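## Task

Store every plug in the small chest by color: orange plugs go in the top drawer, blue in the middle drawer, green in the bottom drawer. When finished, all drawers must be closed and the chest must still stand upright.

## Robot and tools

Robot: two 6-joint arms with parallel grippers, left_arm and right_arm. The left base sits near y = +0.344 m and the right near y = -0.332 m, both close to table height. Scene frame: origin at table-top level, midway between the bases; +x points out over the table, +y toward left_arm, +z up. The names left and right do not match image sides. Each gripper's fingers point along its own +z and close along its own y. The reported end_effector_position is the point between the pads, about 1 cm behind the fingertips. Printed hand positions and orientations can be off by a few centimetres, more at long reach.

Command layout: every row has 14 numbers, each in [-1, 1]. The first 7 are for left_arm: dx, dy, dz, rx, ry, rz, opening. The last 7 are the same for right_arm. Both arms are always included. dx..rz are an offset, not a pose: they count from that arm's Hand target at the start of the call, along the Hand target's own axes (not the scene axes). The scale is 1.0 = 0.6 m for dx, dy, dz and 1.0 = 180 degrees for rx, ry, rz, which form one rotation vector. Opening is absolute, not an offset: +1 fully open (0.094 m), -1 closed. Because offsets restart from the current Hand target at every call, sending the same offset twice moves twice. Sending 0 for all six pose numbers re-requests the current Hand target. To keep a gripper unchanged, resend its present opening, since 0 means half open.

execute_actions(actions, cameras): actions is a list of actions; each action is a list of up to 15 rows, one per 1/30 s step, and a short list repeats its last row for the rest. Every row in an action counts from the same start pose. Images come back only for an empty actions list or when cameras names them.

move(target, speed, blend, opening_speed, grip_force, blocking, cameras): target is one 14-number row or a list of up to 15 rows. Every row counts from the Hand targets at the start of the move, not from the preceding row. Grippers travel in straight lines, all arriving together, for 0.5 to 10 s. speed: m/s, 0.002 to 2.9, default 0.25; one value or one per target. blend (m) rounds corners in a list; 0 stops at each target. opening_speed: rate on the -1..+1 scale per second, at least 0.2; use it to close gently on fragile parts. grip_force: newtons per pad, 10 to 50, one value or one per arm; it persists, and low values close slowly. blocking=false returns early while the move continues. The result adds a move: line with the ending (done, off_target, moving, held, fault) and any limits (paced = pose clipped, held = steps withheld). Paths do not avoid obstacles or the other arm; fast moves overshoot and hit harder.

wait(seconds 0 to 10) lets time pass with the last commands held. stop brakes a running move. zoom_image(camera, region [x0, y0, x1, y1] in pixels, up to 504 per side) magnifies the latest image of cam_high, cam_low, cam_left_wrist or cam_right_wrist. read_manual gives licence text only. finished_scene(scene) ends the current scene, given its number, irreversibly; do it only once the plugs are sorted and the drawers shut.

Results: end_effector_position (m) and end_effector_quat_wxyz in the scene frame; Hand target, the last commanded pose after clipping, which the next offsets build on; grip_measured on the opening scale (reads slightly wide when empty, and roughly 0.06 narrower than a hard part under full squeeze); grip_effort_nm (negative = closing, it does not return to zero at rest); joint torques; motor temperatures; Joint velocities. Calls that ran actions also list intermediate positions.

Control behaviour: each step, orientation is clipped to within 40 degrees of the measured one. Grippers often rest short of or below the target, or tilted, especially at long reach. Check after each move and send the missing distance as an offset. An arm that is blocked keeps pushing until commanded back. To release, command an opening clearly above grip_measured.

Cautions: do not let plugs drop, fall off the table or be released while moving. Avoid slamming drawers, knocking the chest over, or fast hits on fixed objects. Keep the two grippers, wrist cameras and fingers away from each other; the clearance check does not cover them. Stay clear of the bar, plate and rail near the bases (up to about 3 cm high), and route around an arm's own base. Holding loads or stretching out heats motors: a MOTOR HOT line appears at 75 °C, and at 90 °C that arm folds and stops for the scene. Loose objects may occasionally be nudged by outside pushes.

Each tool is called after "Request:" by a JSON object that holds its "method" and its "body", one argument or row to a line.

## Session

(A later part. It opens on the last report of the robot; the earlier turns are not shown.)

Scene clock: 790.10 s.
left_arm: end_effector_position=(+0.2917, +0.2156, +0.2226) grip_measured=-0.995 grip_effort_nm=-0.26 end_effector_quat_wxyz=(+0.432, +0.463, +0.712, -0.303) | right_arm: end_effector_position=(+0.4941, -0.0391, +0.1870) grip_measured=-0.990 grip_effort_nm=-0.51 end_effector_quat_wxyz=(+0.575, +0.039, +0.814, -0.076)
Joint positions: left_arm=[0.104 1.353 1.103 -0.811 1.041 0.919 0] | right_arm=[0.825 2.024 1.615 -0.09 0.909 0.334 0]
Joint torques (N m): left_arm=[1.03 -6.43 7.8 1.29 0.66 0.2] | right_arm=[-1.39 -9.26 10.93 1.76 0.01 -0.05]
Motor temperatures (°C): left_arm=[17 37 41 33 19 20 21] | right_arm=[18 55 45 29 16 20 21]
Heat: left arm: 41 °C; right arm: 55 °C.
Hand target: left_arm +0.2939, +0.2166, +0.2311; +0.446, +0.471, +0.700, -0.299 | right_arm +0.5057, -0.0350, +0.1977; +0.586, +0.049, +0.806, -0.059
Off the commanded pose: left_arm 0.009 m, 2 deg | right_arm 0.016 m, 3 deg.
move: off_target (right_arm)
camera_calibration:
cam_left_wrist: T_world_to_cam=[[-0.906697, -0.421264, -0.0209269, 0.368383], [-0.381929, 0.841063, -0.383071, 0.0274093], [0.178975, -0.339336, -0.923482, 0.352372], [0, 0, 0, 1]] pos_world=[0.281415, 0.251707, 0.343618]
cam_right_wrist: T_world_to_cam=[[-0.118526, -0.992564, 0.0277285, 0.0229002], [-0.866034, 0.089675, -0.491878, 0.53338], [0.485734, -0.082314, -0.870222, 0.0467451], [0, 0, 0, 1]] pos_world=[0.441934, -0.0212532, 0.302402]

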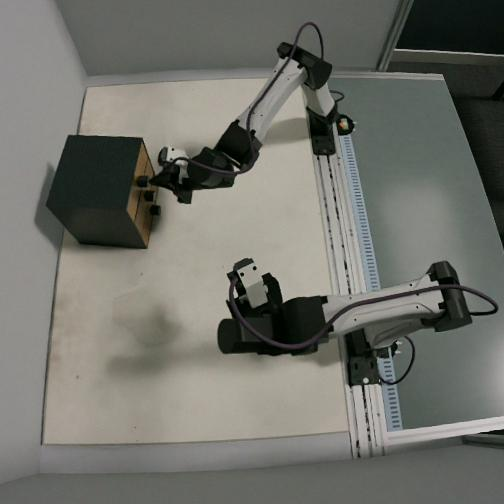

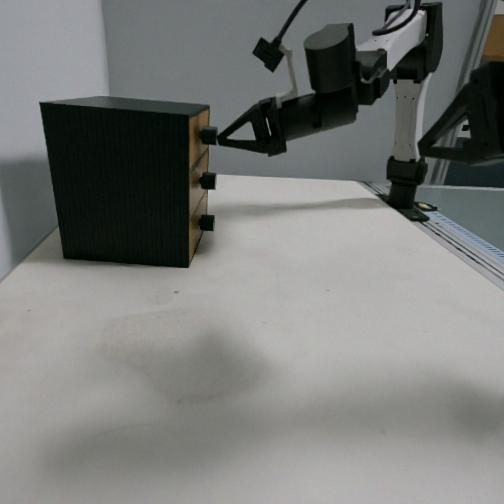

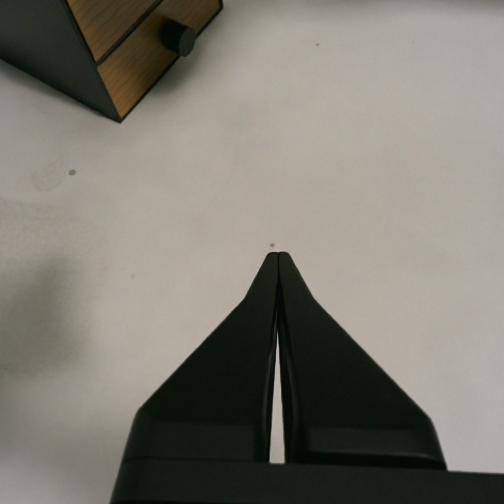

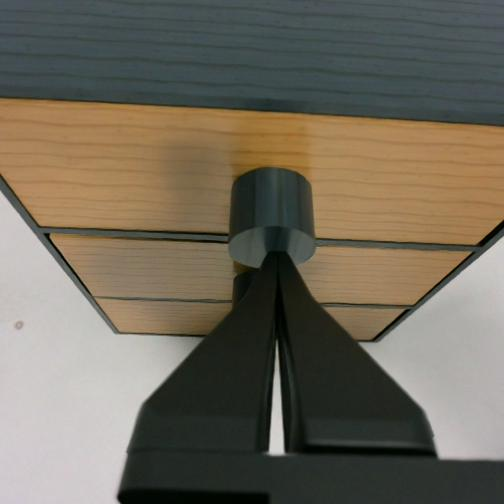

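Request:
{"method": "move", "body": {
  "target": [0,0,0,0,0,0,-1,0.06,0,-0.15,0,0,0,-1],
  "speed": 0.12,
  "cameras": ["all"]
}}

Request:
{"method": "zoom_image", "body": {
  "camera": "cam_low",
  "region": [130, 80, 260, 280]
}}

Request:
{"method": "zoom_image", "body": {
  "camera": "cam_high",
  "region": [40, 120, 180, 260]
}}

Scene clock: 792.30 s.
left_arm: end_effector_position=(+0.2917, +0.2156, +0.2226) grip_measured=-0.995 grip_effort_nm=-0.26 end_effector_quat_wxyz=(+0.432, +0.463, +0.712, -0.303) | right_arm: end_effector_position=(+0.4139, -0.0158, +0.1632) grip_measured=-0.990 grip_effort_nm=-0.51 end_effector_quat_wxyz=(+0.571, +0.027, +0.817, -0.077)
Joint positions: left_arm=[0.104 1.353 1.103 -0.811 1.041 0.919 0] | right_arm=[0.998 1.933 1.42 -0.132 1.041 0.485 0]
Joint torques (N m): left_arm=[1.39 -6.35 7.77 1.29 0.65 0.21] | right_arm=[-0.02 -14.64 6.79 1.38 0.38 0.12]
Motor temperatures (°C): left_arm=[17 37 41 33 19 20 21] | right_arm=[18 55 44 29 16 20 21]
Heat: left arm: 41 °C; right arm: 55 °C.
Hand target: left_arm +0.2939, +0.2166, +0.2311; +0.446, +0.471, +0.700, -0.299 | right_arm +0.4099, -0.0208, +0.1910; +0.586, +0.049, +0.806, -0.059
Off the commanded pose: left_arm 0.009 m, 2 deg | right_arm 0.028 m, 4 deg.
move: off_target (right_arm)
camera_calibration:
cam_left_wrist: T_world_to_cam=[[-0.906697, -0.421264, -0.0209269, 0.368383], [-0.381929, 0.841063, -0.383071, 0.0274093], [0.178975, -0.339336, -0.923482, 0.352372], [0, 0, 0, 1]] pos_world=[0.281415, 0.251707, 0.343618]
cam_right_wrist: T_world_to_cam=[[-0.101675, -0.993844, 0.0440085, 0.0275445], [-0.873387, 0.0679966, -0.482256, 0.451306], [0.476295, -0.0874697, -0.874924, 0.0716348], [0, 0, 0, 1]] pos_world=[0.362846, 0.00295355, 0.279108]

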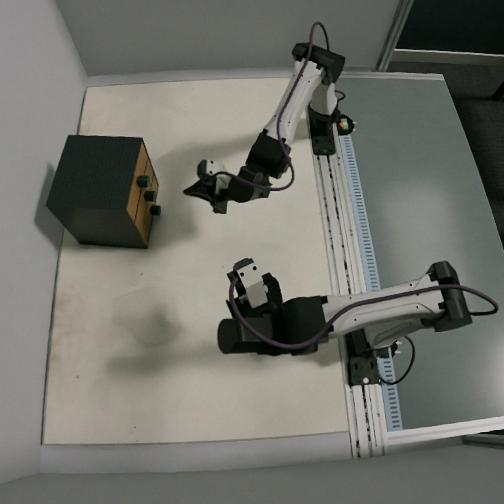

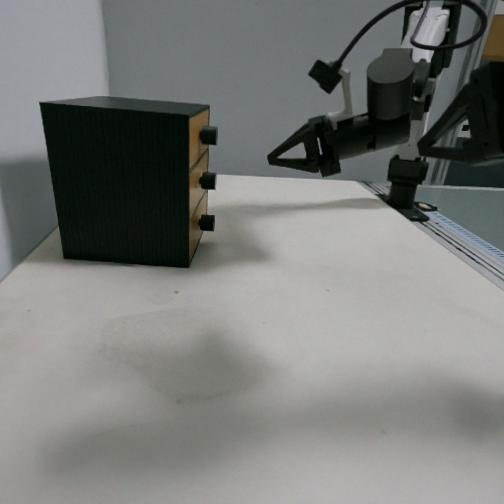

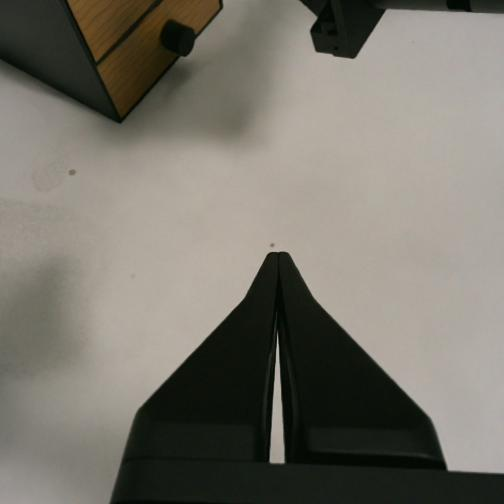

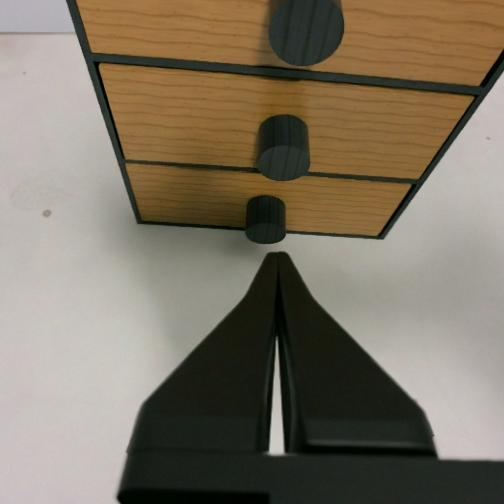

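Scaled by 2.520 from the camera's 504x504 image, which has a finer 720x720 frame.

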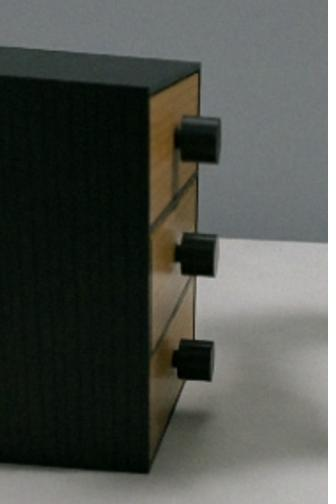

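Scaled by 3.600 from the camera's 504x504 image, which has a finer 720x720 frame.

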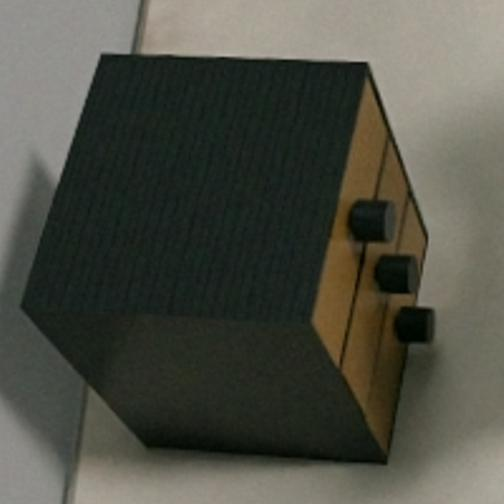

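All shut and flush.

Request:
{"method": "finished_scene", "body": {
  "scene": 2
}}

The scene is finished: the task was done.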